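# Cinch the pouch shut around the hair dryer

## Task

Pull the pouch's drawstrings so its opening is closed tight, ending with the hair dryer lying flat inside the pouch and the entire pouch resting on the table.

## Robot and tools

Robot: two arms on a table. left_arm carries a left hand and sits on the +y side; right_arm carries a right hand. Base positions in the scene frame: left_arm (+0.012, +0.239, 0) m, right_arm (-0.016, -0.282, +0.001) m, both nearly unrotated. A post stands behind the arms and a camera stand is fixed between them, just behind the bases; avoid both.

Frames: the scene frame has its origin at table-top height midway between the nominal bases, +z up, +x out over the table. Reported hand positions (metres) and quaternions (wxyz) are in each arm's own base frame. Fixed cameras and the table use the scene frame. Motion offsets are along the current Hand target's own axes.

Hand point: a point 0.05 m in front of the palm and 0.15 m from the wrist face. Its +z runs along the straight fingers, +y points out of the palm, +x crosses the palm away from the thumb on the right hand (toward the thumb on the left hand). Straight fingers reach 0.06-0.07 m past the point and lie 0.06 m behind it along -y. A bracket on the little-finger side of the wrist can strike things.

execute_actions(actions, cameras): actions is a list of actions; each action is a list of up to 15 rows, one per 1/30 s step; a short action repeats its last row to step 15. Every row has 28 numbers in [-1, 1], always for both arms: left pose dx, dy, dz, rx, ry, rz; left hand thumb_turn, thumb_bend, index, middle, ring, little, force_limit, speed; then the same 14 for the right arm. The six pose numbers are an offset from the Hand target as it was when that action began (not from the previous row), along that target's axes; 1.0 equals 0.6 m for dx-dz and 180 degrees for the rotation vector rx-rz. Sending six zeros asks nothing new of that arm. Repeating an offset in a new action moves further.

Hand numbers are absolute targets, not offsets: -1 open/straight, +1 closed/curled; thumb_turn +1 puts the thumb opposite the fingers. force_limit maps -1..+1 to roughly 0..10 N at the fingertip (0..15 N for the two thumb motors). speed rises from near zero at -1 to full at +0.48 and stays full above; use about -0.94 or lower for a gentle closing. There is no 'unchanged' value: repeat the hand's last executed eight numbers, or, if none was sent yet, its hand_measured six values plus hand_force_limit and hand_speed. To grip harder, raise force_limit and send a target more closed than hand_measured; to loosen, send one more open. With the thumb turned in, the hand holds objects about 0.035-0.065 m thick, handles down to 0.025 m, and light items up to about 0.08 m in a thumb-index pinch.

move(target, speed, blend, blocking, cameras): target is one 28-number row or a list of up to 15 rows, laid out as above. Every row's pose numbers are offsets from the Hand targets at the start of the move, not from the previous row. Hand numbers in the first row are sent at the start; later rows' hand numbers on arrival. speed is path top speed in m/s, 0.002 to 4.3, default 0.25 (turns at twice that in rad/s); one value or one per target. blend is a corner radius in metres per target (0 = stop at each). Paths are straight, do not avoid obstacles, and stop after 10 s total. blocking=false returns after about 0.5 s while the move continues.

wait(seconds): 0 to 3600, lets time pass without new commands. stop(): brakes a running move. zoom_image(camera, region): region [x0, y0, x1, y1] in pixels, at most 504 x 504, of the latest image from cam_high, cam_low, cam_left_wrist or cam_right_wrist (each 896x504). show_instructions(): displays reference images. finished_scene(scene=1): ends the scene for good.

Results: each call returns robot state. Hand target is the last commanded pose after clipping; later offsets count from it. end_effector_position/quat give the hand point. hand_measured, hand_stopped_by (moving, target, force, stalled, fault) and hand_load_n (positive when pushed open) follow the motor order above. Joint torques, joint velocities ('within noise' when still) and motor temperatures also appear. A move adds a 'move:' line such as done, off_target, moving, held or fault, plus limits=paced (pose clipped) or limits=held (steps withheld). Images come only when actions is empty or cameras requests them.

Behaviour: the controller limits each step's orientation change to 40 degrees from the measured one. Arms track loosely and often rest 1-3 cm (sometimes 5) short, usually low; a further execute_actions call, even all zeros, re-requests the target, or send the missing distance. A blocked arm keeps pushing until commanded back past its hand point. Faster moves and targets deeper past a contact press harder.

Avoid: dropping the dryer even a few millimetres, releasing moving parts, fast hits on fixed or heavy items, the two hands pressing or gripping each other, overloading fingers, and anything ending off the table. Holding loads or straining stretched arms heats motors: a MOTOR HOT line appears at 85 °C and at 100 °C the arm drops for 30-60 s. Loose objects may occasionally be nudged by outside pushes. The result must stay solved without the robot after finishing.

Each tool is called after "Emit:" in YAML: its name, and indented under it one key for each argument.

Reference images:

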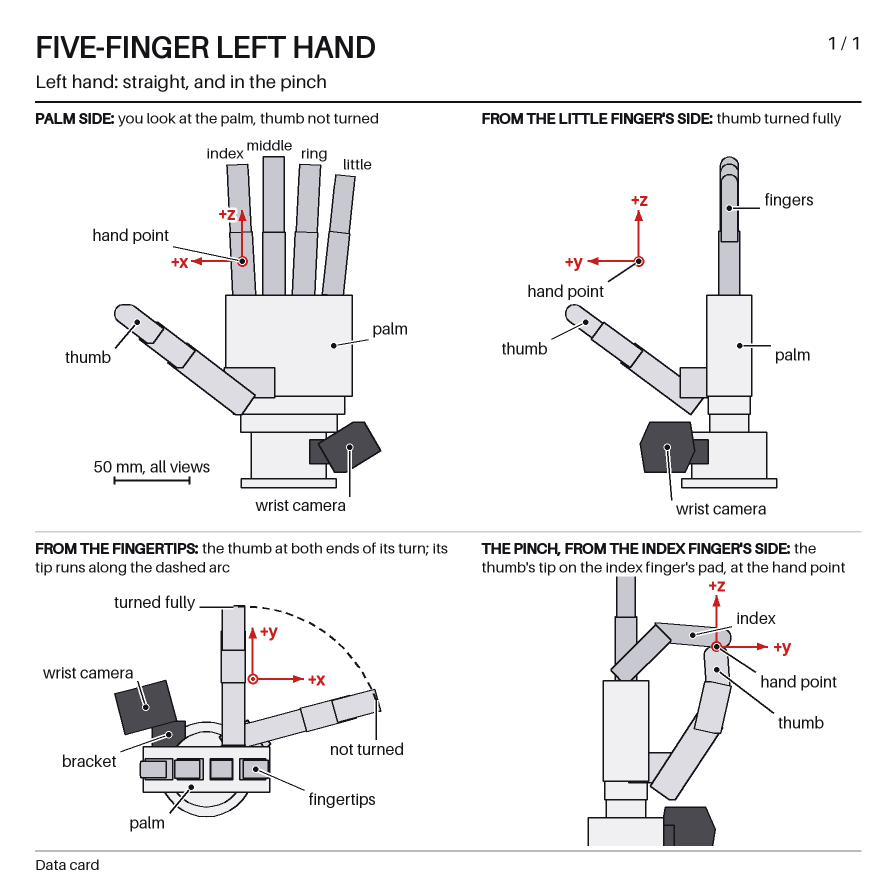

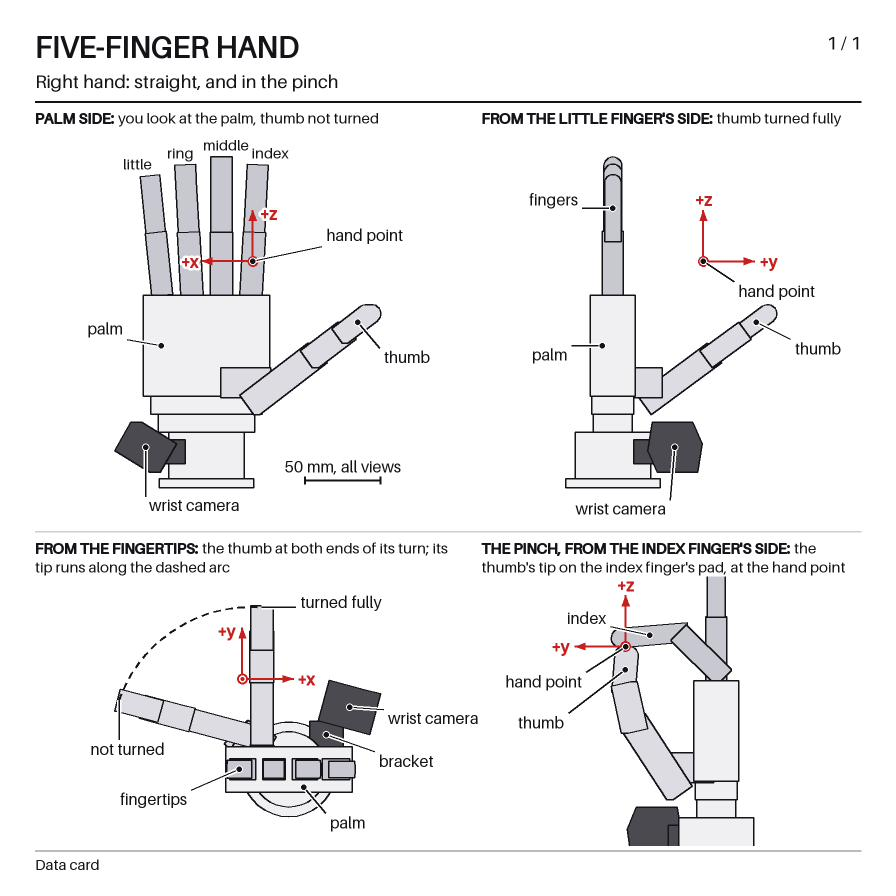

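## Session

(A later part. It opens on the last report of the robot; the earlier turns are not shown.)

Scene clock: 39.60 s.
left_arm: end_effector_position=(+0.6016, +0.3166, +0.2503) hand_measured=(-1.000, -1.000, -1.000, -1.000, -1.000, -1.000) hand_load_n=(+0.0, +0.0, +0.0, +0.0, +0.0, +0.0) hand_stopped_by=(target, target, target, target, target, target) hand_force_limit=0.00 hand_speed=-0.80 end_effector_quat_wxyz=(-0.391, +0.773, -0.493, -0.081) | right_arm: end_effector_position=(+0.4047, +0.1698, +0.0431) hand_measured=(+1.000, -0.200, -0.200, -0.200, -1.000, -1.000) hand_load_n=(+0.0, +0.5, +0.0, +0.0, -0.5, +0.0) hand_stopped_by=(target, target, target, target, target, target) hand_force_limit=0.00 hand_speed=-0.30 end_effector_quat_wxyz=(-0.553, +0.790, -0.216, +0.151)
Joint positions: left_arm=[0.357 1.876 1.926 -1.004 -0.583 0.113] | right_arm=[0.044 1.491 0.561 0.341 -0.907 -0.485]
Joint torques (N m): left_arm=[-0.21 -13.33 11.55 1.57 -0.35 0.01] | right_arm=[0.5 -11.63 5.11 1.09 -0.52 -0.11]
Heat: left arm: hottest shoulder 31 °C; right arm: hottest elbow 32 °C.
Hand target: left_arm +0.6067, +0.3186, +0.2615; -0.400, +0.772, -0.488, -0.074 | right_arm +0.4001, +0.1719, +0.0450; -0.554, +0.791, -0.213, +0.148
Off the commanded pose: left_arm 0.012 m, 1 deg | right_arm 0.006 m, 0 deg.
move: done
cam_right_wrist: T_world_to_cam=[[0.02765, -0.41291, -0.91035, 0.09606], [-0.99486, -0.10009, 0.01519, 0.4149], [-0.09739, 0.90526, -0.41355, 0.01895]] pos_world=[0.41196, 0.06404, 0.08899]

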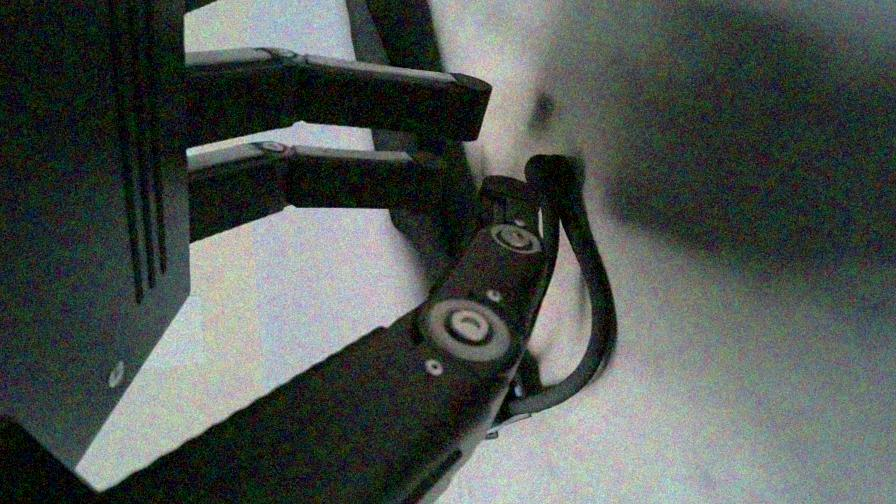

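Emit:
move:
  target: [0,0,0,0,0,0,-1,-1,-1,-1,-1,-1,0,-0.8,-0.0157,0.0295,-0.0028,0,0,0,1,-0.2,-0.2,-0.2,-1,-1,0,-0.3]
  speed: 0.06
  cameras: ["cam_right_wrist"]

Scene clock: 41.87 s.
left_arm: end_effector_position=(+0.6016, +0.3166, +0.2503) hand_measured=(-1.000, -1.000, -1.000, -1.000, -1.000, -1.000) hand_load_n=(+0.0, +0.0, +0.0, +0.0, +0.0, +0.0) hand_stopped_by=(target, target, target, target, target, target) hand_force_limit=0.00 hand_speed=-0.80 end_effector_quat_wxyz=(-0.391, +0.773, -0.493, -0.081) | right_arm: end_effector_position=(+0.3886, +0.1694, +0.0318) hand_measured=(+1.000, -0.200, -0.200, -0.200, -1.000, -1.000) hand_load_n=(+0.0, +0.5, +0.0, +0.0, +0.0, +0.0) hand_stopped_by=(target, target, target, target, target, target) hand_force_limit=0.00 hand_speed=-0.30 end_effector_quat_wxyz=(-0.552, +0.791, -0.219, +0.145)
Joint positions: left_arm=[0.357 1.876 1.926 -1.004 -0.583 0.113] | right_arm=[0.044 1.491 0.517 0.371 -0.909 -0.485]
Joint torques (N m): left_arm=[-0.21 -13.39 11.55 1.55 -0.36 0.01] | right_arm=[0.44 -9 4.81 2.47 -0.52 -0.17]
Heat: left arm: hottest shoulder 31 °C; right arm: hottest elbow 32 °C.
Hand target: left_arm +0.6067, +0.3186, +0.2615; -0.400, +0.772, -0.488, -0.074 | right_arm +0.3879, +0.1700, +0.0287; -0.554, +0.791, -0.213, +0.148
Off the commanded pose: left_arm 0.012 m, 1 deg | right_arm 0.003 m, 1 deg.
move: done
cam_right_wrist: T_world_to_cam=[[0.01627, -0.41222, -0.91094, 0.09036], [-0.99438, -0.10203, 0.02841, 0.39873], [-0.10466, 0.90535, -0.41156, 0.01578]] pos_world=[0.39667, 0.06364, 0.07748]

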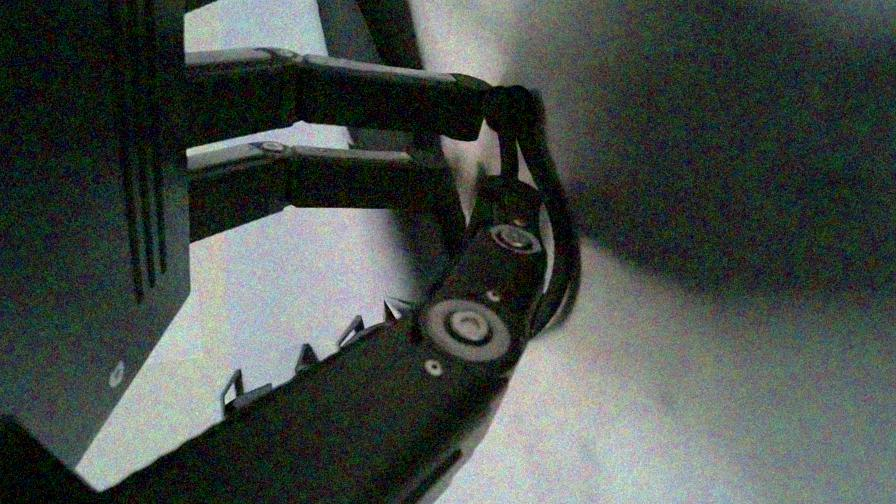

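Emit:
zoom_image:
  camera: "cam_right_wrist"
  region: [400, 50, 620, 250]

Emit:
execute_actions:
  actions: []
  cameras: ["cam_high","cam_low"]

Emit:
zoom_image:
  camera: "cam_high"
  region: [340, 250, 460, 370]

Emit:
zoom_image:
  camera: "cam_low"
  region: [580, 300, 840, 500]

Scaled by 2.291.

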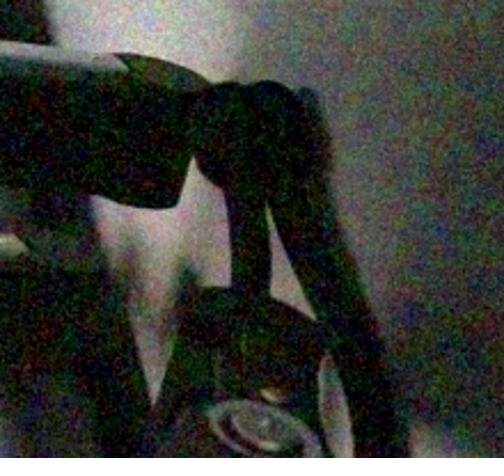

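Scene clock: 42.97 s.
left_arm: end_effector_position=(+0.6016, +0.3166, +0.2503) hand_measured=(-1.000, -1.000, -1.000, -1.000, -1.000, -1.000) hand_load_n=(+0.0, +0.0, +0.0, +0.0, +0.0, +0.0) hand_stopped_by=(target, target, target, target, target, target) hand_force_limit=0.00 hand_speed=-0.80 end_effector_quat_wxyz=(-0.391, +0.773, -0.493, -0.081) | right_arm: end_effector_position=(+0.3886, +0.1694, +0.0317) hand_measured=(+1.000, -0.200, -0.200, -0.200, -1.000, -1.000) hand_load_n=(+0.0, +0.0, +0.0, +0.0, -0.5, +0.0) hand_stopped_by=(target, target, target, target, target, target) hand_force_limit=0.00 hand_speed=-0.30 end_effector_quat_wxyz=(-0.552, +0.791, -0.219, +0.145)
Joint positions: left_arm=[0.357 1.876 1.926 -1.004 -0.583 0.113] | right_arm=[0.044 1.491 0.517 0.372 -0.909 -0.485]
Joint velocities: within noise
Joint torques (N m): left_arm=[-0.21 -13.39 11.56 1.54 -0.35 0.02] | right_arm=[0.38 -8.76 4.77 2.5 -0.53 -0.19]
Motor temperatures (°C): left_arm=[30 31 29 28 28 31] | right_arm=[30 30 32 29 29 29]
Heat: left arm: hottest shoulder 31 °C; right arm: hottest elbow 32 °C.
Hand target: left_arm +0.6067, +0.3186, +0.2615; -0.400, +0.772, -0.488, -0.074 | right_arm +0.3880, +0.1700, +0.0288; -0.554, +0.791, -0.213, +0.148
Off the commanded pose: left_arm 0.012 m, 1 deg | right_arm 0.003 m, 1 deg.
Images, in order (width x height): cam_high 896x504, cam_low 896x504.

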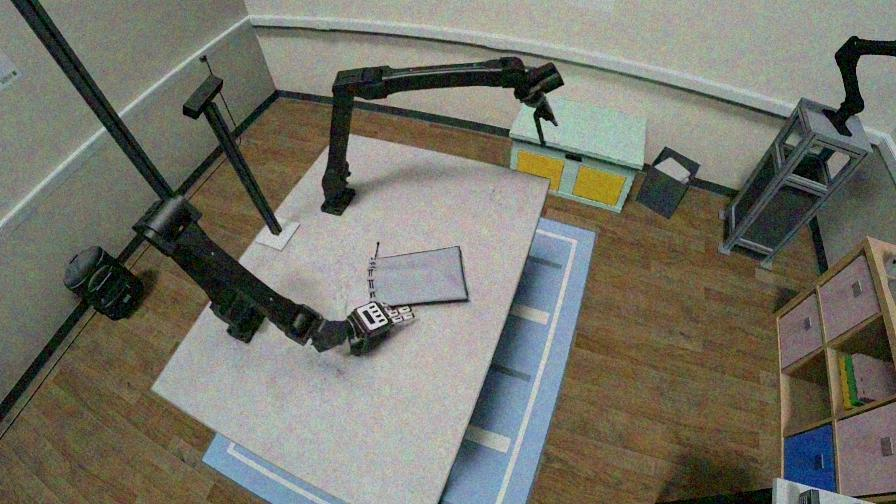

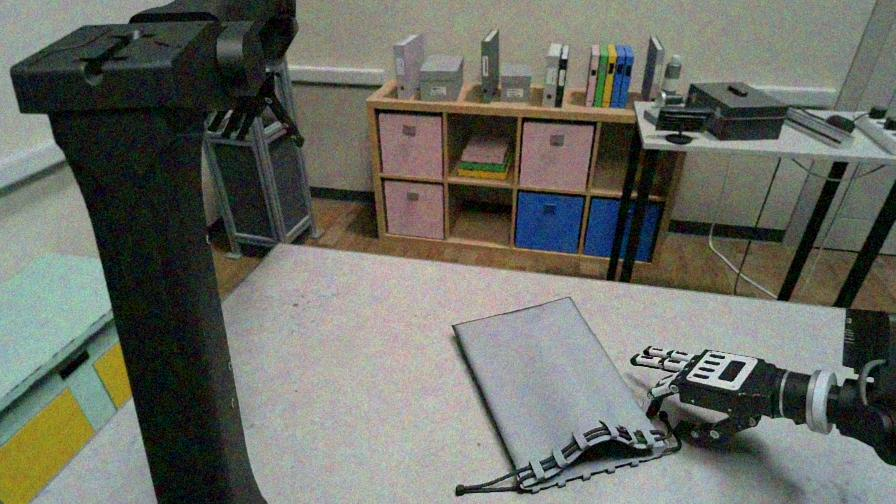

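Scaled by 4.200.

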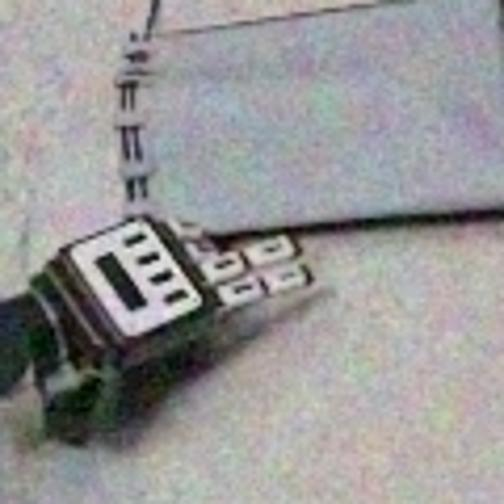

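Scaled by 1.938.

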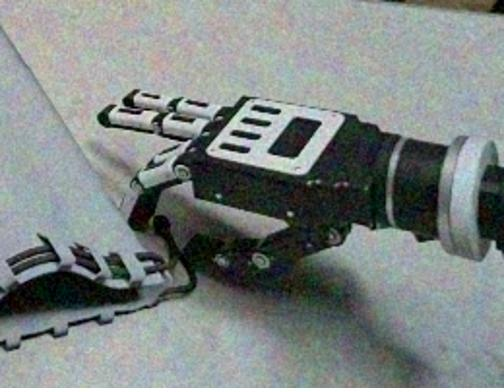

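Emit:
move:
  target: [0,0,0,0,0,0,-1,-1,-1,-1,-1,-1,0,-0.8,0.0008,0.0083,0.0158,0,0,0,1,-0.2,-0.2,-0.2,-1,-1,0,-0.3]
  speed: 0.06
  cameras: ["cam_right_wrist"]

Emit:
zoom_image:
  camera: "cam_right_wrist"
  region: [400, 50, 620, 250]

Scene clock: 44.40 s.
left_arm: end_effector_position=(+0.6016, +0.3166, +0.2503) hand_measured=(-1.000, -1.000, -1.000, -1.000, -1.000, -1.000) hand_load_n=(+0.0, +0.0, +0.0, +0.0, +0.0, +0.0) hand_stopped_by=(target, target, target, target, target, target) hand_force_limit=0.00 hand_speed=-0.80 end_effector_quat_wxyz=(-0.391, +0.773, -0.493, -0.081) | right_arm: end_effector_position=(+0.3933, +0.1707, +0.0254) hand_measured=(+1.000, -0.200, -0.200, -0.200, -1.000, -1.000) hand_load_n=(+0.0, +0.0, +0.0, -1.0, +0.0, +0.0) hand_stopped_by=(target, target, target, target, target, target) hand_force_limit=0.00 hand_speed=-0.30 end_effector_quat_wxyz=(-0.553, +0.791, -0.214, +0.152)
Joint positions: left_arm=[0.357 1.876 1.926 -1.004 -0.583 0.113] | right_arm=[0.048 1.523 0.517 0.42 -0.904 -0.485]
Joint torques (N m): left_arm=[-0.26 -13.27 11.58 1.58 -0.35 0.01] | right_arm=[1.61 -8.7 4.94 2.26 -0.18 -0.01]
Heat: left arm: hottest shoulder 31 °C; right arm: hottest elbow 32 °C.
Hand target: left_arm +0.6067, +0.3186, +0.2615; -0.400, +0.772, -0.488, -0.074 | right_arm +0.3920, +0.1760, +0.0210; -0.554, +0.791, -0.213, +0.148
Off the commanded pose: left_arm 0.012 m, 1 deg | right_arm 0.007 m, 0 deg.
move: done
cam_right_wrist: T_world_to_cam=[[0.0316, -0.41446, -0.90952, 0.07933], [-0.99474, -0.10179, 0.01183, 0.40424], [-0.09748, 0.90436, -0.41549, 0.00994]] pos_world=[0.40057, 0.06504, 0.0715]

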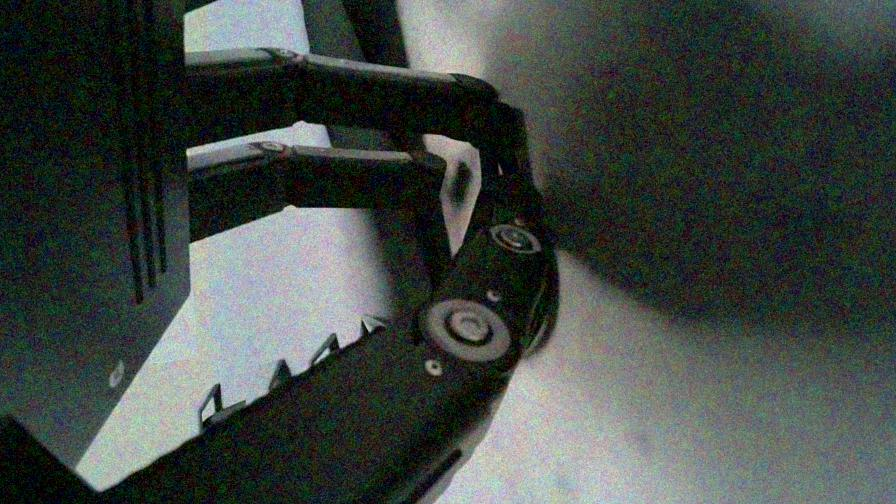

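Scaled by 2.291.

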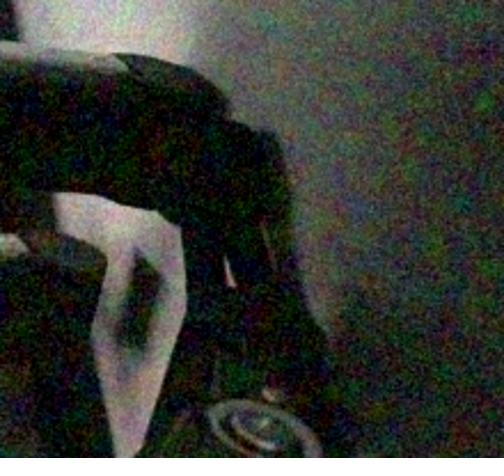

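Emit:
move:
  target: [0,0,0,0,0,0,-1,-1,-1,-1,-1,-1,0,-0.8,0.014,-0.0478,-0.0005,0,0,0,1,-0.2,-0.2,-0.2,-1,-1,0,-0.3]
  speed: 0.06
  cameras: ["cam_right_wrist"]

Scene clock: 47.07 s.
left_arm: end_effector_position=(+0.6016, +0.3166, +0.2503) hand_measured=(-1.000, -1.000, -1.000, -1.000, -1.000, -1.000) hand_load_n=(+0.0, +0.0, +0.0, +0.0, +0.0, +0.0) hand_stopped_by=(target, target, target, target, target, target) hand_force_limit=0.00 hand_speed=-0.80 end_effector_quat_wxyz=(-0.391, +0.773, -0.493, -0.081) | right_arm: end_effector_position=(+0.3874, +0.1739, +0.0300) hand_measured=(+1.000, -0.200, -0.200, -0.200, -1.000, -1.000) hand_load_n=(+0.0, +0.0, +0.0, +0.0, +0.0, +0.0) hand_stopped_by=(target, target, target, target, target, target) hand_force_limit=0.00 hand_speed=-0.30 end_effector_quat_wxyz=(-0.547, +0.795, -0.222, +0.139)
Joint positions: left_arm=[0.357 1.876 1.926 -1.004 -0.583 0.113] | right_arm=[0.06 1.491 0.524 0.348 -0.893 -0.482]
Joint torques (N m): left_arm=[-0.26 -13.33 11.56 1.55 -0.35 0.01] | right_arm=[1.2 -11.11 8.28 1.05 -0.32 0.03]
Heat: left arm: hottest shoulder 31 °C; right arm: hottest elbow 32 °C.
Hand target: left_arm +0.6067, +0.3186, +0.2615; -0.400, +0.772, -0.488, -0.074 | right_arm +0.4042, +0.1800, +0.0481; -0.554, +0.791, -0.213, +0.149
Off the commanded pose: left_arm 0.012 m, 1 deg | right_arm 0.025 m, 2 deg.
move: off_target (right_arm)
cam_right_wrist: T_world_to_cam=[[0.00064, -0.42015, -0.90745, 0.09791], [-0.99349, -0.10365, 0.04729, 0.39736], [-0.11393, 0.90151, -0.41748, 0.0154]] pos_world=[0.39647, 0.06844, 0.07649]

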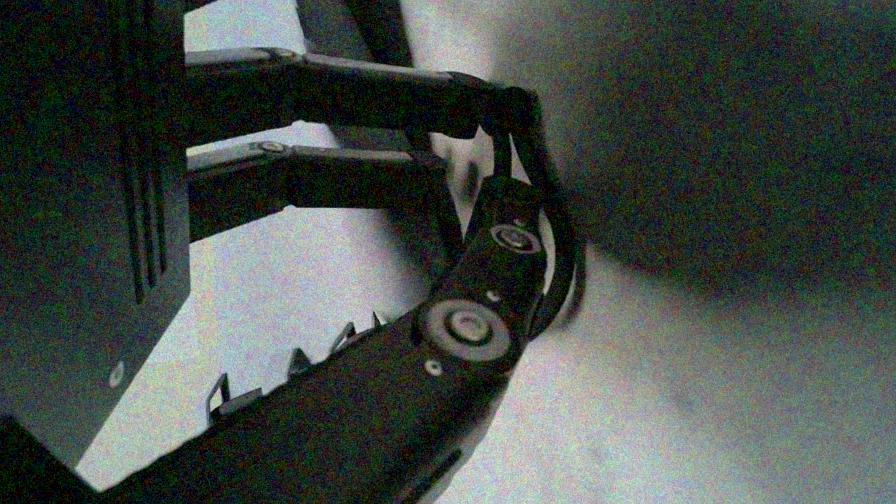

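Emit:
execute_actions:
  actions:
    - [[0,0,0,0,0,0,-1,-1,-1,-1,-1,-1,0,-0.8,0,0,0,0,0,0,1,-0.2,-0.2,-0.2,-1,-1,0,-0.3]]
  cameras: ["cam_right_wrist"]

Scene clock: 48.03 s.
left_arm: end_effector_position=(+0.6016, +0.3166, +0.2503) hand_measured=(-1.000, -1.000, -1.000, -1.000, -1.000, -1.000) hand_load_n=(+0.0, +0.0, +0.0, +0.0, +0.0, +0.0) hand_stopped_by=(target, target, target, target, target, target) hand_force_limit=0.00 hand_speed=-0.80 end_effector_quat_wxyz=(-0.391, +0.773, -0.493, -0.081) | right_arm: end_effector_position=(+0.3873, +0.1739, +0.0299) hand_measured=(+1.000, -0.200, -0.200, -0.200, -1.000, -1.000) hand_load_n=(+0.0, +0.0, +0.0, -0.5, +0.0, +0.0) hand_stopped_by=(target, target, target, target, target, target) hand_force_limit=0.00 hand_speed=-0.30 end_effector_quat_wxyz=(-0.547, +0.795, -0.222, +0.138)
Joint positions: left_arm=[0.357 1.876 1.926 -1.004 -0.583 0.113] | right_arm=[0.06 1.491 0.524 0.348 -0.893 -0.482]
Joint torques (N m): left_arm=[-0.26 -13.33 11.58 1.58 -0.36 0.01] | right_arm=[1.2 -11.4 8.32 0.94 -0.36 0.03]
Heat: left arm: hottest shoulder 31 °C; right arm: hottest elbow 32 °C.
Hand target: left_arm +0.6067, +0.3186, +0.2615; -0.400, +0.772, -0.488, -0.074 | right_arm +0.4042, +0.1800, +0.0481; -0.554, +0.791, -0.213, +0.149
Off the commanded pose: left_arm 0.012 m, 1 deg | right_arm 0.026 m, 2 deg.
Step readings (end_effector_position of left_arm | right_arm):
0: (+0.6016, +0.3166, +0.2503) | (+0.3873, +0.1739, +0.0299)
1: (+0.6016, +0.3166, +0.2503) | (+0.3873, +0.1739, +0.0299)
2: (+0.6016, +0.3166, +0.2503) | (+0.3873, +0.1739, +0.0299)
4: (+0.6016, +0.3166, +0.2503) | (+0.3873, +0.1739, +0.0299)
8: (+0.6016, +0.3166, +0.2503) | (+0.3873, +0.1739, +0.0299)
15: (+0.6016, +0.3166, +0.2503) | (+0.3873, +0.1739, +0.0299)
cam_right_wrist: T_world_to_cam=[[0.00028, -0.42022, -0.90742, 0.09797], [-0.99348, -0.10359, 0.04766, 0.39723], [-0.11403, 0.90149, -0.41751, 0.0154]] pos_world=[0.39637, 0.06844, 0.07639]

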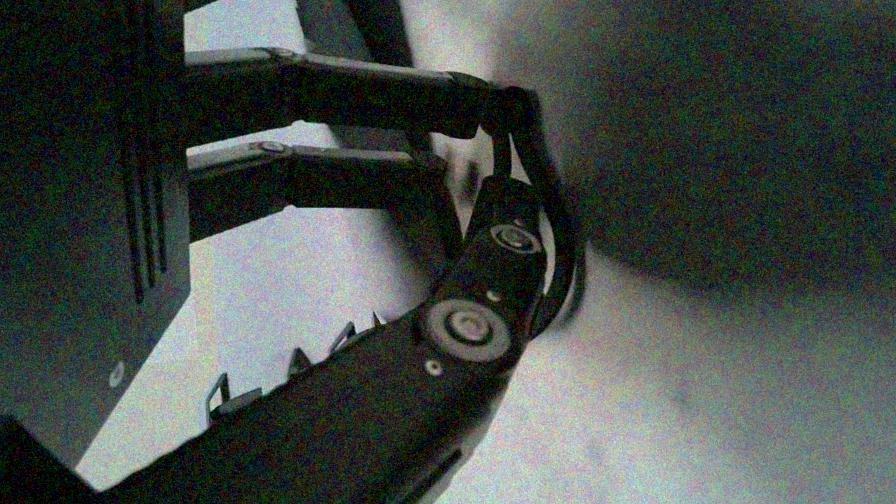

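Emit:
move:
  target: [0,0,0,0,0,0,-1,-1,-1,-1,-1,-1,0,-0.8,0.0222,-0.0567,0.0093,0,0,0,1,-0.2,-0.2,-0.2,-1,-1,0,-0.3]
  speed: 0.08
  cameras: ["cam_right_wrist"]

Scene clock: 49.47 s.
left_arm: end_effector_position=(+0.6016, +0.3166, +0.2503) hand_measured=(-1.000, -1.000, -1.000, -1.000, -1.000, -1.000) hand_load_n=(+0.0, +0.0, +0.0, +0.0, +0.0, +0.0) hand_stopped_by=(target, target, target, target, target, target) hand_force_limit=0.00 hand_speed=-0.80 end_effector_quat_wxyz=(-0.391, +0.773, -0.493, -0.081) | right_arm: end_effector_position=(+0.4075, +0.1813, +0.0582) hand_measured=(+1.000, -0.200, -0.200, -0.200, -1.000, -1.000) hand_load_n=(+0.5, +0.0, +0.0, +0.0, +0.0, +0.0) hand_stopped_by=(target, target, target, target, target, target) hand_force_limit=0.00 hand_speed=-0.30 end_effector_quat_wxyz=(-0.547, +0.795, -0.222, +0.139)
Joint positions: left_arm=[0.357 1.876 1.926 -1.004 -0.583 0.113] | right_arm=[0.077 1.455 0.601 0.246 -0.879 -0.467]
Joint torques (N m): left_arm=[-0.21 -13.33 11.59 1.57 -0.35 0.01] | right_arm=[1.2 -11.52 9.29 1.06 -0.3 0.03]
Heat: left arm: hottest shoulder 31 °C; right arm: hottest elbow 32 °C.
Hand target: left_arm +0.6067, +0.3186, +0.2615; -0.400, +0.772, -0.488, -0.074 | right_arm +0.4241, +0.1879, +0.0779; -0.554, +0.791, -0.213, +0.148
Off the commanded pose: left_arm 0.012 m, 1 deg | right_arm 0.027 m, 2 deg.
move: off_target (right_arm)
cam_right_wrist: T_world_to_cam=[[0.00074, -0.42076, -0.90717, 0.12671], [-0.99347, -0.10384, 0.04735, 0.41677], [-0.11413, 0.90121, -0.41808, 0.02292]] pos_world=[0.41657, 0.07594, 0.10479]

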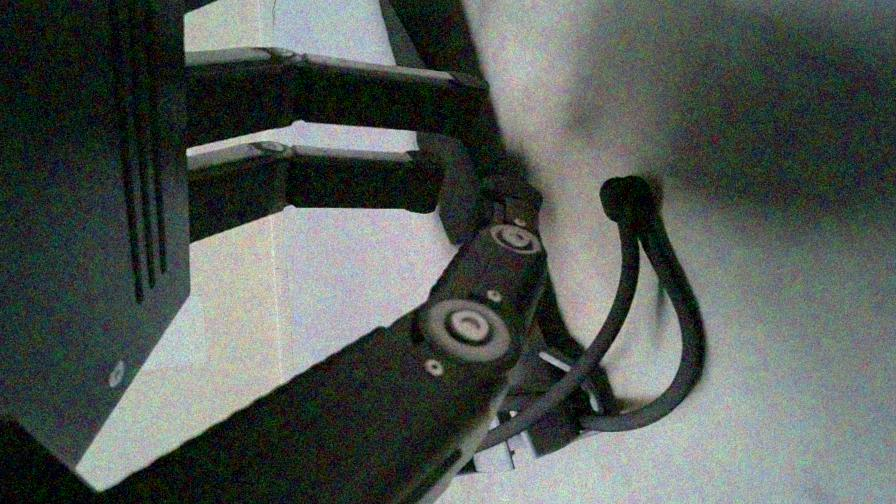

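Emit:
move:
  target: [0,0,0,0,0,0,-1,-1,-1,-1,-1,-1,0,-0.8,-0.0282,0.0768,-0.0017,0,0,0,1,-0.2,-0.2,-0.2,-1,-1,0,-0.3]
  speed: 0.06
  cameras: ["cam_right_wrist"]

Scene clock: 51.67 s.
left_arm: end_effector_position=(+0.6016, +0.3166, +0.2503) hand_measured=(-1.000, -1.000, -1.000, -1.000, -1.000, -1.000) hand_load_n=(+0.0, +0.0, +0.0, +0.0, +0.0, +0.0) hand_stopped_by=(target, target, target, target, target, target) hand_force_limit=0.00 hand_speed=-0.80 end_effector_quat_wxyz=(-0.391, +0.773, -0.493, -0.081) | right_arm: end_effector_position=(+0.4015, +0.1812, +0.0370) hand_measured=(+1.000, -0.200, -0.200, -0.200, -1.000, -1.000) hand_load_n=(+0.0, +0.0, +0.0, +0.0, +0.0, +0.0) hand_stopped_by=(target, target, target, target, target, target) hand_force_limit=0.00 hand_speed=-0.30 end_effector_quat_wxyz=(-0.551, +0.793, -0.214, +0.147)
Joint positions: left_arm=[0.357 1.876 1.926 -1.004 -0.583 0.113] | right_arm=[0.077 1.505 0.554 0.369 -0.882 -0.467]
Joint torques (N m): left_arm=[-0.26 -13.33 11.58 1.55 -0.35 0.01] | right_arm=[0.32 -9.64 4.96 2.56 -0.51 -0.05]
Heat: left arm: hottest shoulder 31 °C; right arm: hottest elbow 32 °C.
Hand target: left_arm +0.6067, +0.3186, +0.2615; -0.400, +0.772, -0.488, -0.074 | right_arm +0.4010, +0.1819, +0.0350; -0.554, +0.791, -0.213, +0.148
Off the commanded pose: left_arm 0.012 m, 1 deg | right_arm 0.002 m, 0 deg.
move: done
cam_right_wrist: T_world_to_cam=[[0.02496, -0.41723, -0.90846, 0.09714], [-0.99404, -0.10686, 0.02177, 0.41352], [-0.10617, 0.9025, -0.41741, 0.00995]] pos_world=[0.40969, 0.07574, 0.0834]

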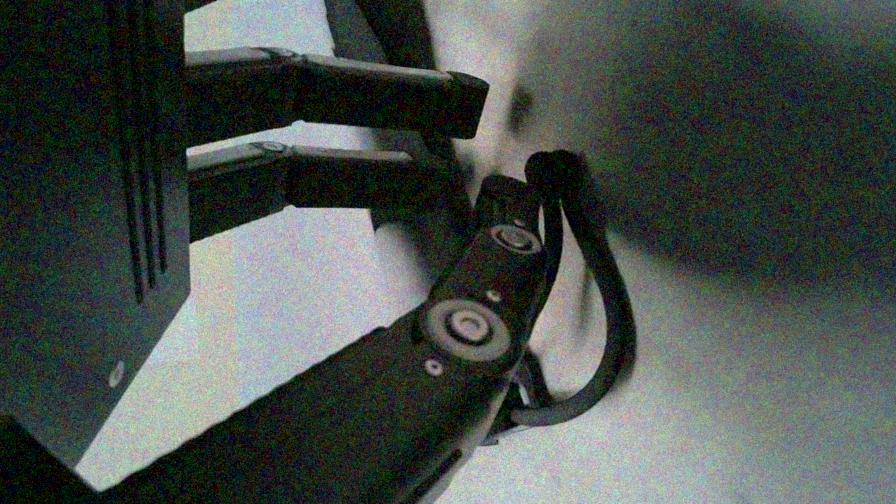

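Emit:
zoom_image:
  camera: "cam_right_wrist"
  region: [440, 110, 640, 270]

Emit:
execute_actions:
  actions: []
  cameras: ["cam_high","cam_low"]

Emit:
zoom_image:
  camera: "cam_low"
  region: [620, 340, 760, 460]

Scaled by 2.520.

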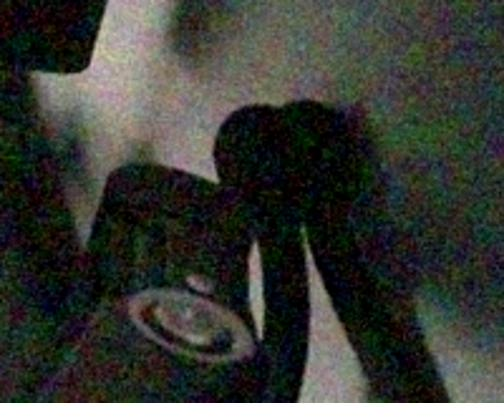

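Scene clock: 52.40 s.
left_arm: end_effector_position=(+0.6016, +0.3166, +0.2503) hand_measured=(-1.000, -1.000, -1.000, -1.000, -1.000, -1.000) hand_load_n=(+0.0, +0.0, +0.0, +0.0, +0.0, +0.0) hand_stopped_by=(target, target, target, target, target, target) hand_force_limit=0.00 hand_speed=-0.80 end_effector_quat_wxyz=(-0.391, +0.773, -0.493, -0.081) | right_arm: end_effector_position=(+0.4015, +0.1812, +0.0371) hand_measured=(+1.000, -0.200, -0.200, -0.200, -1.000, -1.000) hand_load_n=(+0.0, +0.0, -0.5, +0.0, +0.0, +0.0) hand_stopped_by=(target, target, target, target, target, target) hand_force_limit=0.00 hand_speed=-0.30 end_effector_quat_wxyz=(-0.551, +0.793, -0.214, +0.148)
Joint positions: left_arm=[0.357 1.876 1.926 -1.004 -0.583 0.113] | right_arm=[0.077 1.505 0.554 0.37 -0.882 -0.467]
Joint velocities: within noise
Joint torques (N m): left_arm=[-0.21 -13.39 11.56 1.57 -0.36 0.01] | right_arm=[0.44 -9.58 4.94 2.54 -0.5 -0.05]
Motor temperatures (°C): left_arm=[30 31 29 28 28 31] | right_arm=[30 30 32 29 29 29]
Heat: left arm: hottest shoulder 31 °C; right arm: hottest elbow 32 °C.
Hand target: left_arm +0.6067, +0.3186, +0.2615; -0.400, +0.772, -0.488, -0.074 | right_arm +0.4011, +0.1819, +0.0351; -0.554, +0.791, -0.213, +0.148
Off the commanded pose: left_arm 0.012 m, 1 deg | right_arm 0.002 m, 0 deg.
Images, in order (width x height): cam_high 896x504, cam_low 896x504.

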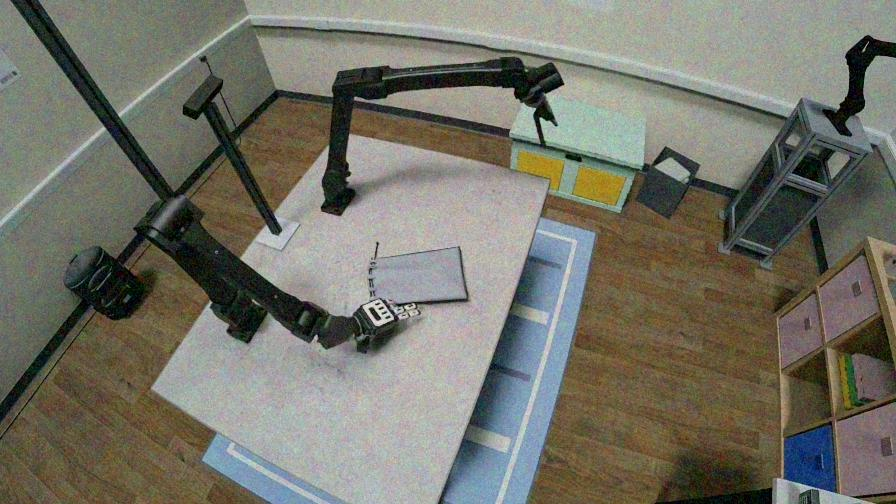

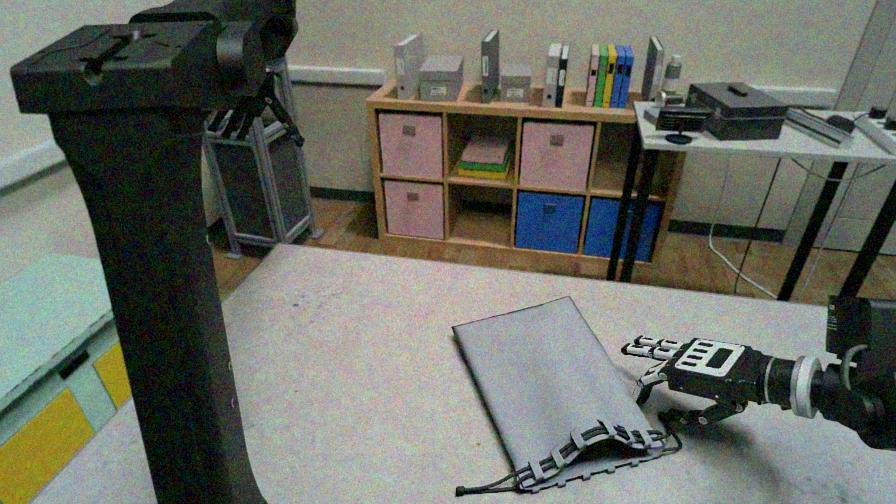

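Scaled by 3.600.

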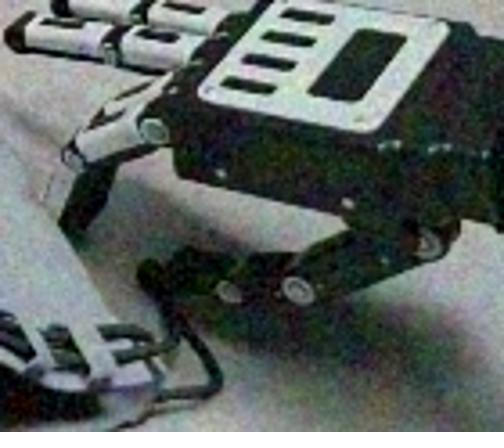

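Emit:
move:
  target: [0,0,0,0,0,0,-1,-1,-1,-1,-1,-1,0,-0.8,0.0003,0.0222,-0.0122,0,0,0,1,-0.2,-0.2,-0.2,-1,-1,0,-0.3]
  speed: 0.06
  cameras: ["cam_right_wrist","cam_low"]

Emit:
zoom_image:
  camera: "cam_right_wrist"
  region: [400, 50, 640, 270]

Emit:
zoom_image:
  camera: "cam_low"
  region: [620, 340, 760, 460]

Scene clock: 54.50 s.
left_arm: end_effector_position=(+0.6016, +0.3166, +0.2503) hand_measured=(-1.000, -1.000, -1.000, -1.000, -1.000, -1.000) hand_load_n=(-0.5, +0.0, +0.0, +0.0, +0.0, +0.0) hand_stopped_by=(target, target, target, target, target, target) hand_force_limit=0.00 hand_speed=-0.80 end_effector_quat_wxyz=(-0.391, +0.773, -0.493, -0.081) | right_arm: end_effector_position=(+0.3930, +0.1761, +0.0275) hand_measured=(+1.000, -0.200, -0.200, -0.200, -1.000, -1.000) hand_load_n=(+0.0, +0.0, +0.0, +0.0, +0.0, +0.0) hand_stopped_by=(target, target, target, target, target, target) hand_force_limit=0.00 hand_speed=-0.30 end_effector_quat_wxyz=(-0.553, +0.792, -0.218, +0.139)
Joint positions: left_arm=[0.357 1.876 1.926 -1.004 -0.583 0.113] | right_arm=[0.06 1.522 0.533 0.387 -0.905 -0.471]
Joint torques (N m): left_arm=[-0.15 -13.33 11.58 1.58 -0.36 0.01] | right_arm=[-0.67 -9.35 4.72 2.4 -0.56 -0.22]
Heat: left arm: hottest shoulder 31 °C; right arm: hottest elbow 32 °C.
Hand target: left_arm +0.6067, +0.3186, +0.2615; -0.400, +0.772, -0.488, -0.074 | right_arm +0.3954, +0.1719, +0.0251; -0.554, +0.791, -0.213, +0.148
Off the commanded pose: left_arm 0.012 m, 1 deg | right_arm 0.005 m, 1 deg.
move: done
cam_right_wrist: T_world_to_cam=[[0.01041, -0.40838, -0.91275, 0.09077], [-0.99323, -0.10987, 0.03783, 0.40452], [-0.11573, 0.90617, -0.40676, 0.01255]] pos_world=[0.40229, 0.07015, 0.07265]
Images, in order (width x height): cam_low 896x504, cam_right_wrist 896x504.

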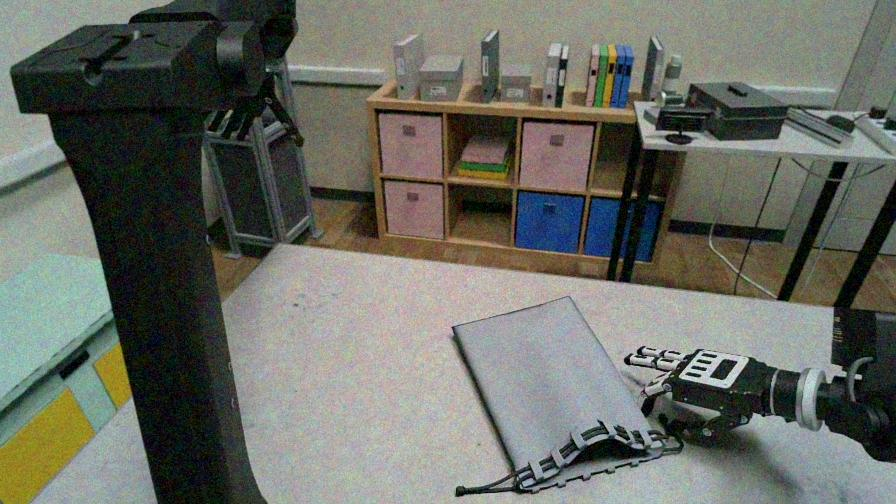

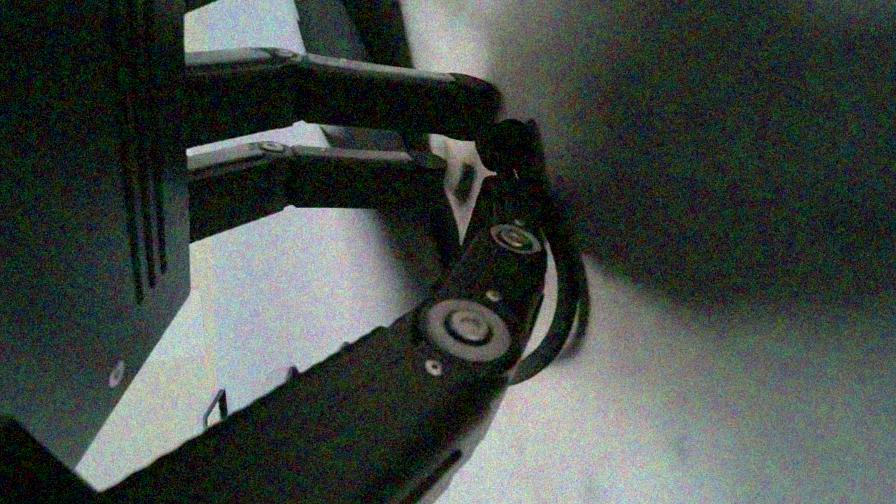

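Scaled by 2.100.

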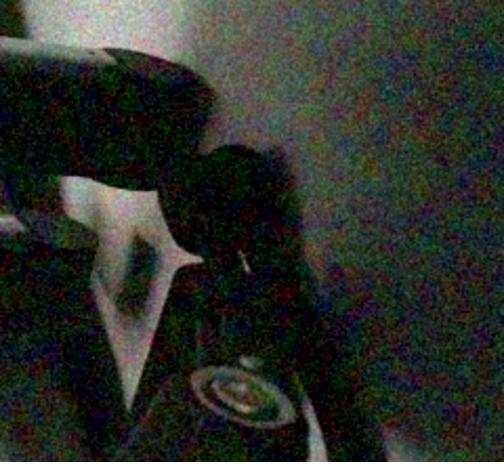

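Scaled by 3.600.

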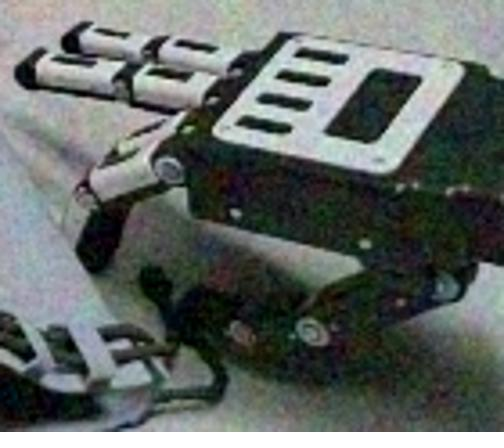

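Emit:
execute_actions:
  actions:
    - [[0,0,0,0,0,0,-1,-1,-1,-1,-1,-1,0,-0.8,0,0,0,0,0,0,1,-0.2,0.4,0.4,-1,-1,-0.2,-0.7]]
    - [[0,0,0,0,0,0,-1,-1,-1,-1,-1,-1,0,-0.8,0,0,0,0,0,0,1,-0.2,0.4,0.4,-1,-1,-0.2,-0.7]]
  cameras: ["cam_right_wrist","cam_low"]

Emit:
zoom_image:
  camera: "cam_right_wrist"
  region: [400, 50, 640, 270]

Emit:
zoom_image:
  camera: "cam_low"
  region: [620, 340, 760, 460]

Scene clock: 57.37 s.
left_arm: end_effector_position=(+0.6016, +0.3166, +0.2503) hand_measured=(-1.000, -1.000, -1.000, -1.000, -1.000, -1.000) hand_load_n=(+0.0, +0.0, +0.0, +0.0, +0.0, +0.0) hand_stopped_by=(target, target, target, target, target, target) hand_force_limit=0.00 hand_speed=-0.80 end_effector_quat_wxyz=(-0.391, +0.773, -0.493, -0.081) | right_arm: end_effector_position=(+0.3931, +0.1762, +0.0277) hand_measured=(+1.000, -0.200, +0.294, +0.154, -1.000, -1.000) hand_load_n=(+2.5, +3.5, +5.0, +4.0, -0.5, +0.0) hand_stopped_by=(target, target, force, force, target, target) hand_force_limit=-0.20 hand_speed=-0.70 end_effector_quat_wxyz=(-0.554, +0.792, -0.218, +0.139)
Joint positions: left_arm=[0.357 1.876 1.926 -1.004 -0.583 0.113] | right_arm=[0.06 1.522 0.533 0.389 -0.906 -0.472]
Joint torques (N m): left_arm=[-0.26 -13.45 11.58 1.57 -0.35 0.01] | right_arm=[-0.56 -9.35 4.66 2.39 -0.49 -0.23]
Heat: left arm: hottest shoulder 31 °C; right arm: hottest elbow 32 °C.
Hand target: left_arm +0.6067, +0.3186, +0.2615; -0.400, +0.772, -0.488, -0.074 | right_arm +0.3955, +0.1719, +0.0251; -0.554, +0.791, -0.213, +0.148
Off the commanded pose: left_arm 0.012 m, 1 deg | right_arm 0.006 m, 1 deg.
Step readings (end_effector_position of left_arm | right_arm):
0: (+0.6016, +0.3166, +0.2503) | (+0.3931, +0.1761, +0.0275)
1: (+0.6016, +0.3166, +0.2503) | (+0.3931, +0.1761, +0.0275)
2: (+0.6016, +0.3166, +0.2503) | (+0.3931, +0.1761, +0.0275)
4: (+0.6016, +0.3166, +0.2503) | (+0.3931, +0.1761, +0.0275)
8: (+0.6016, +0.3166, +0.2503) | (+0.3931, +0.1761, +0.0276)
15: (+0.6016, +0.3166, +0.2503) | (+0.3931, +0.1762, +0.0277)
16: (+0.6016, +0.3166, +0.2503) | (+0.3931, +0.1762, +0.0277)
17: (+0.6016, +0.3166, +0.2503) | (+0.3931, +0.1762, +0.0277)
19: (+0.6016, +0.3166, +0.2503) | (+0.3931, +0.1762, +0.0277)
23: (+0.6016, +0.3166, +0.2503) | (+0.3931, +0.1762, +0.0277)
30: (+0.6016, +0.3166, +0.2503) | (+0.3931, +0.1762, +0.0277)
cam_right_wrist: T_world_to_cam=[[0.01199, -0.40807, -0.91287, 0.09035], [-0.9932, -0.11062, 0.0364, 0.40487], [-0.11584, 0.90622, -0.40662, 0.01259]] pos_world=[0.40249, 0.07025, 0.07285]
Images, in order (width x height): cam_low 896x504, cam_right_wrist 896x504.

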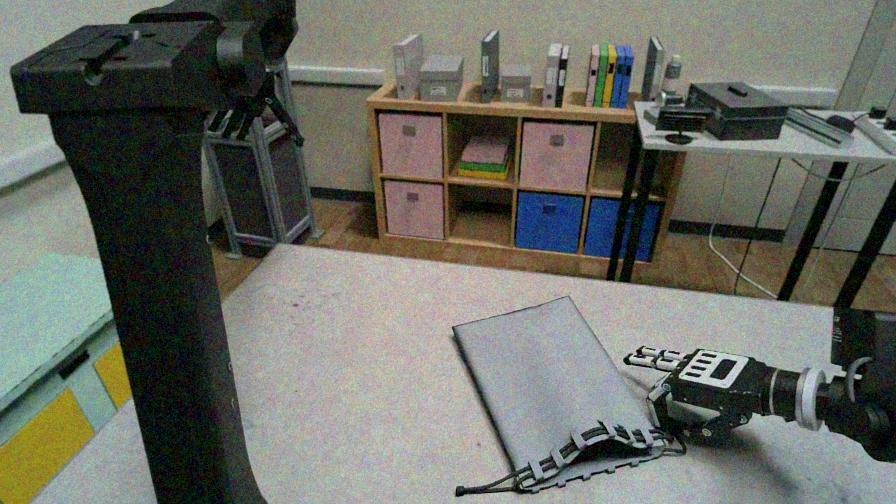

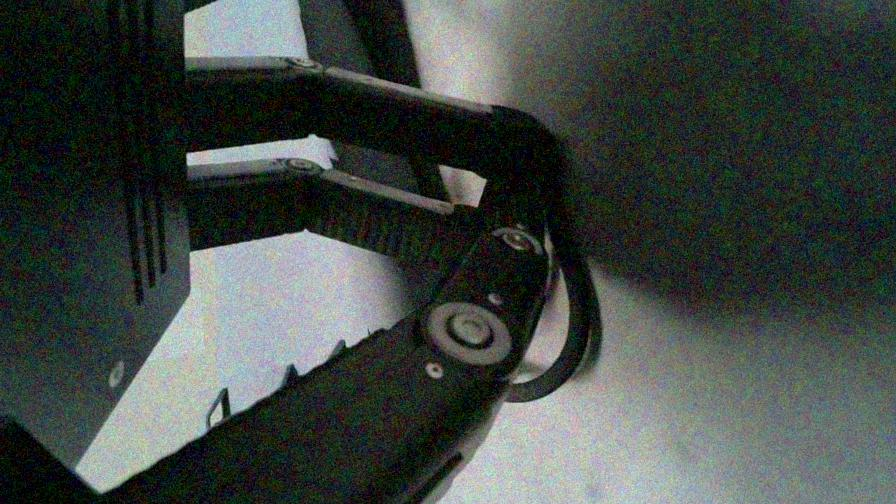

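Scaled by 2.100.

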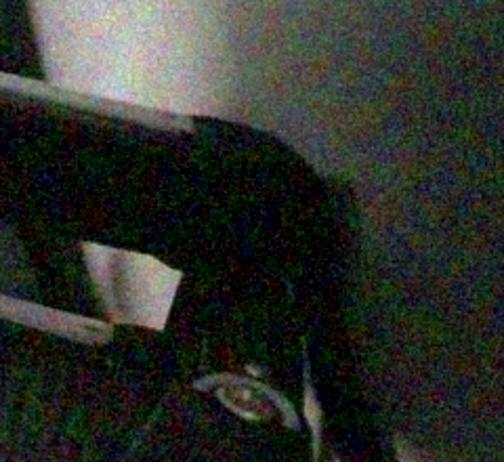

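Scaled by 3.600.

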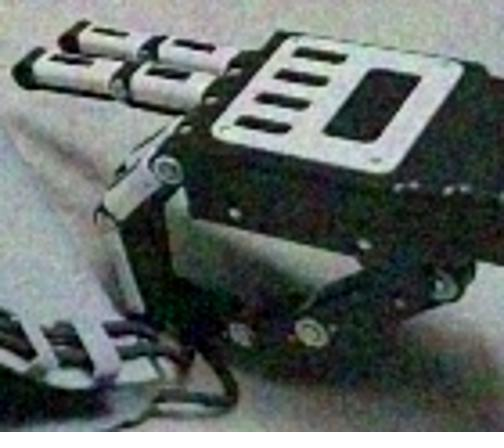

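Emit:
execute_actions:
  actions:
    - [[0,0,0,0,0,0,-1,-1,-1,-1,-1,-1,0,-0.8,0,0,0,0,0,0,1,-0.2,0.5,0.5,-1,-1,0.4,-0.8]]
    - [[0,0,0,0,0,0,-1,-1,-1,-1,-1,-1,0,-0.8,0,0,0,0,0,0,1,-0.2,0.5,0.5,-1,-1,0.4,-0.8]]
  cameras: []

Scene clock: 59.23 s.
left_arm: end_effector_position=(+0.6016, +0.3166, +0.2503) hand_measured=(-1.000, -1.000, -1.000, -1.000, -1.000, -1.000) hand_load_n=(+0.0, +0.0, +0.0, +0.0, +0.0, +0.0) hand_stopped_by=(target, target, target, target, target, target) hand_force_limit=0.00 hand_speed=-0.80 end_effector_quat_wxyz=(-0.391, +0.773, -0.493, -0.081) | right_arm: end_effector_position=(+0.3933, +0.1763, +0.0279) hand_measured=(+1.000, -0.202, +0.308, +0.186, -1.000, -1.000) hand_load_n=(+4.0, +6.0, +7.5, +8.0, +0.0, +0.0) hand_stopped_by=(target, target, force, force, target, target) hand_force_limit=0.40 hand_speed=-0.80 end_effector_quat_wxyz=(-0.554, +0.791, -0.217, +0.139)
Joint positions: left_arm=[0.357 1.876 1.926 -1.004 -0.583 0.113] | right_arm=[0.06 1.522 0.533 0.39 -0.907 -0.472]
Joint torques (N m): left_arm=[-0.21 -13.33 11.55 1.57 -0.36 0.01] | right_arm=[-0.32 -9.52 4.77 2.44 -0.48 -0.25]
Heat: left arm: hottest shoulder 31 °C; right arm: hottest elbow 32 °C.
Hand target: left_arm +0.6067, +0.3186, +0.2615; -0.400, +0.772, -0.488, -0.074 | right_arm +0.3954, +0.1719, +0.0251; -0.554, +0.791, -0.213, +0.148
Off the commanded pose: left_arm 0.012 m, 1 deg | right_arm 0.006 m, 1 deg.
Step readings (end_effector_position of left_arm | right_arm):
0: (+0.6016, +0.3166, +0.2503) | (+0.3931, +0.1762, +0.0277)
1: (+0.6016, +0.3166, +0.2503) | (+0.3931, +0.1762, +0.0277)
2: (+0.6016, +0.3166, +0.2503) | (+0.3931, +0.1762, +0.0277)
4: (+0.6016, +0.3166, +0.2503) | (+0.3932, +0.1762, +0.0278)
8: (+0.6016, +0.3166, +0.2503) | (+0.3933, +0.1762, +0.0279)
15: (+0.6016, +0.3166, +0.2503) | (+0.3933, +0.1763, +0.0279)
16: (+0.6016, +0.3166, +0.2503) | (+0.3933, +0.1763, +0.0279)
17: (+0.6016, +0.3166, +0.2503) | (+0.3933, +0.1763, +0.0279)
19: (+0.6016, +0.3166, +0.2503) | (+0.3933, +0.1763, +0.0279)
23: (+0.6016, +0.3166, +0.2503) | (+0.3933, +0.1763, +0.0279)
30: (+0.6016, +0.3166, +0.2503) | (+0.3933, +0.1763, +0.0279)


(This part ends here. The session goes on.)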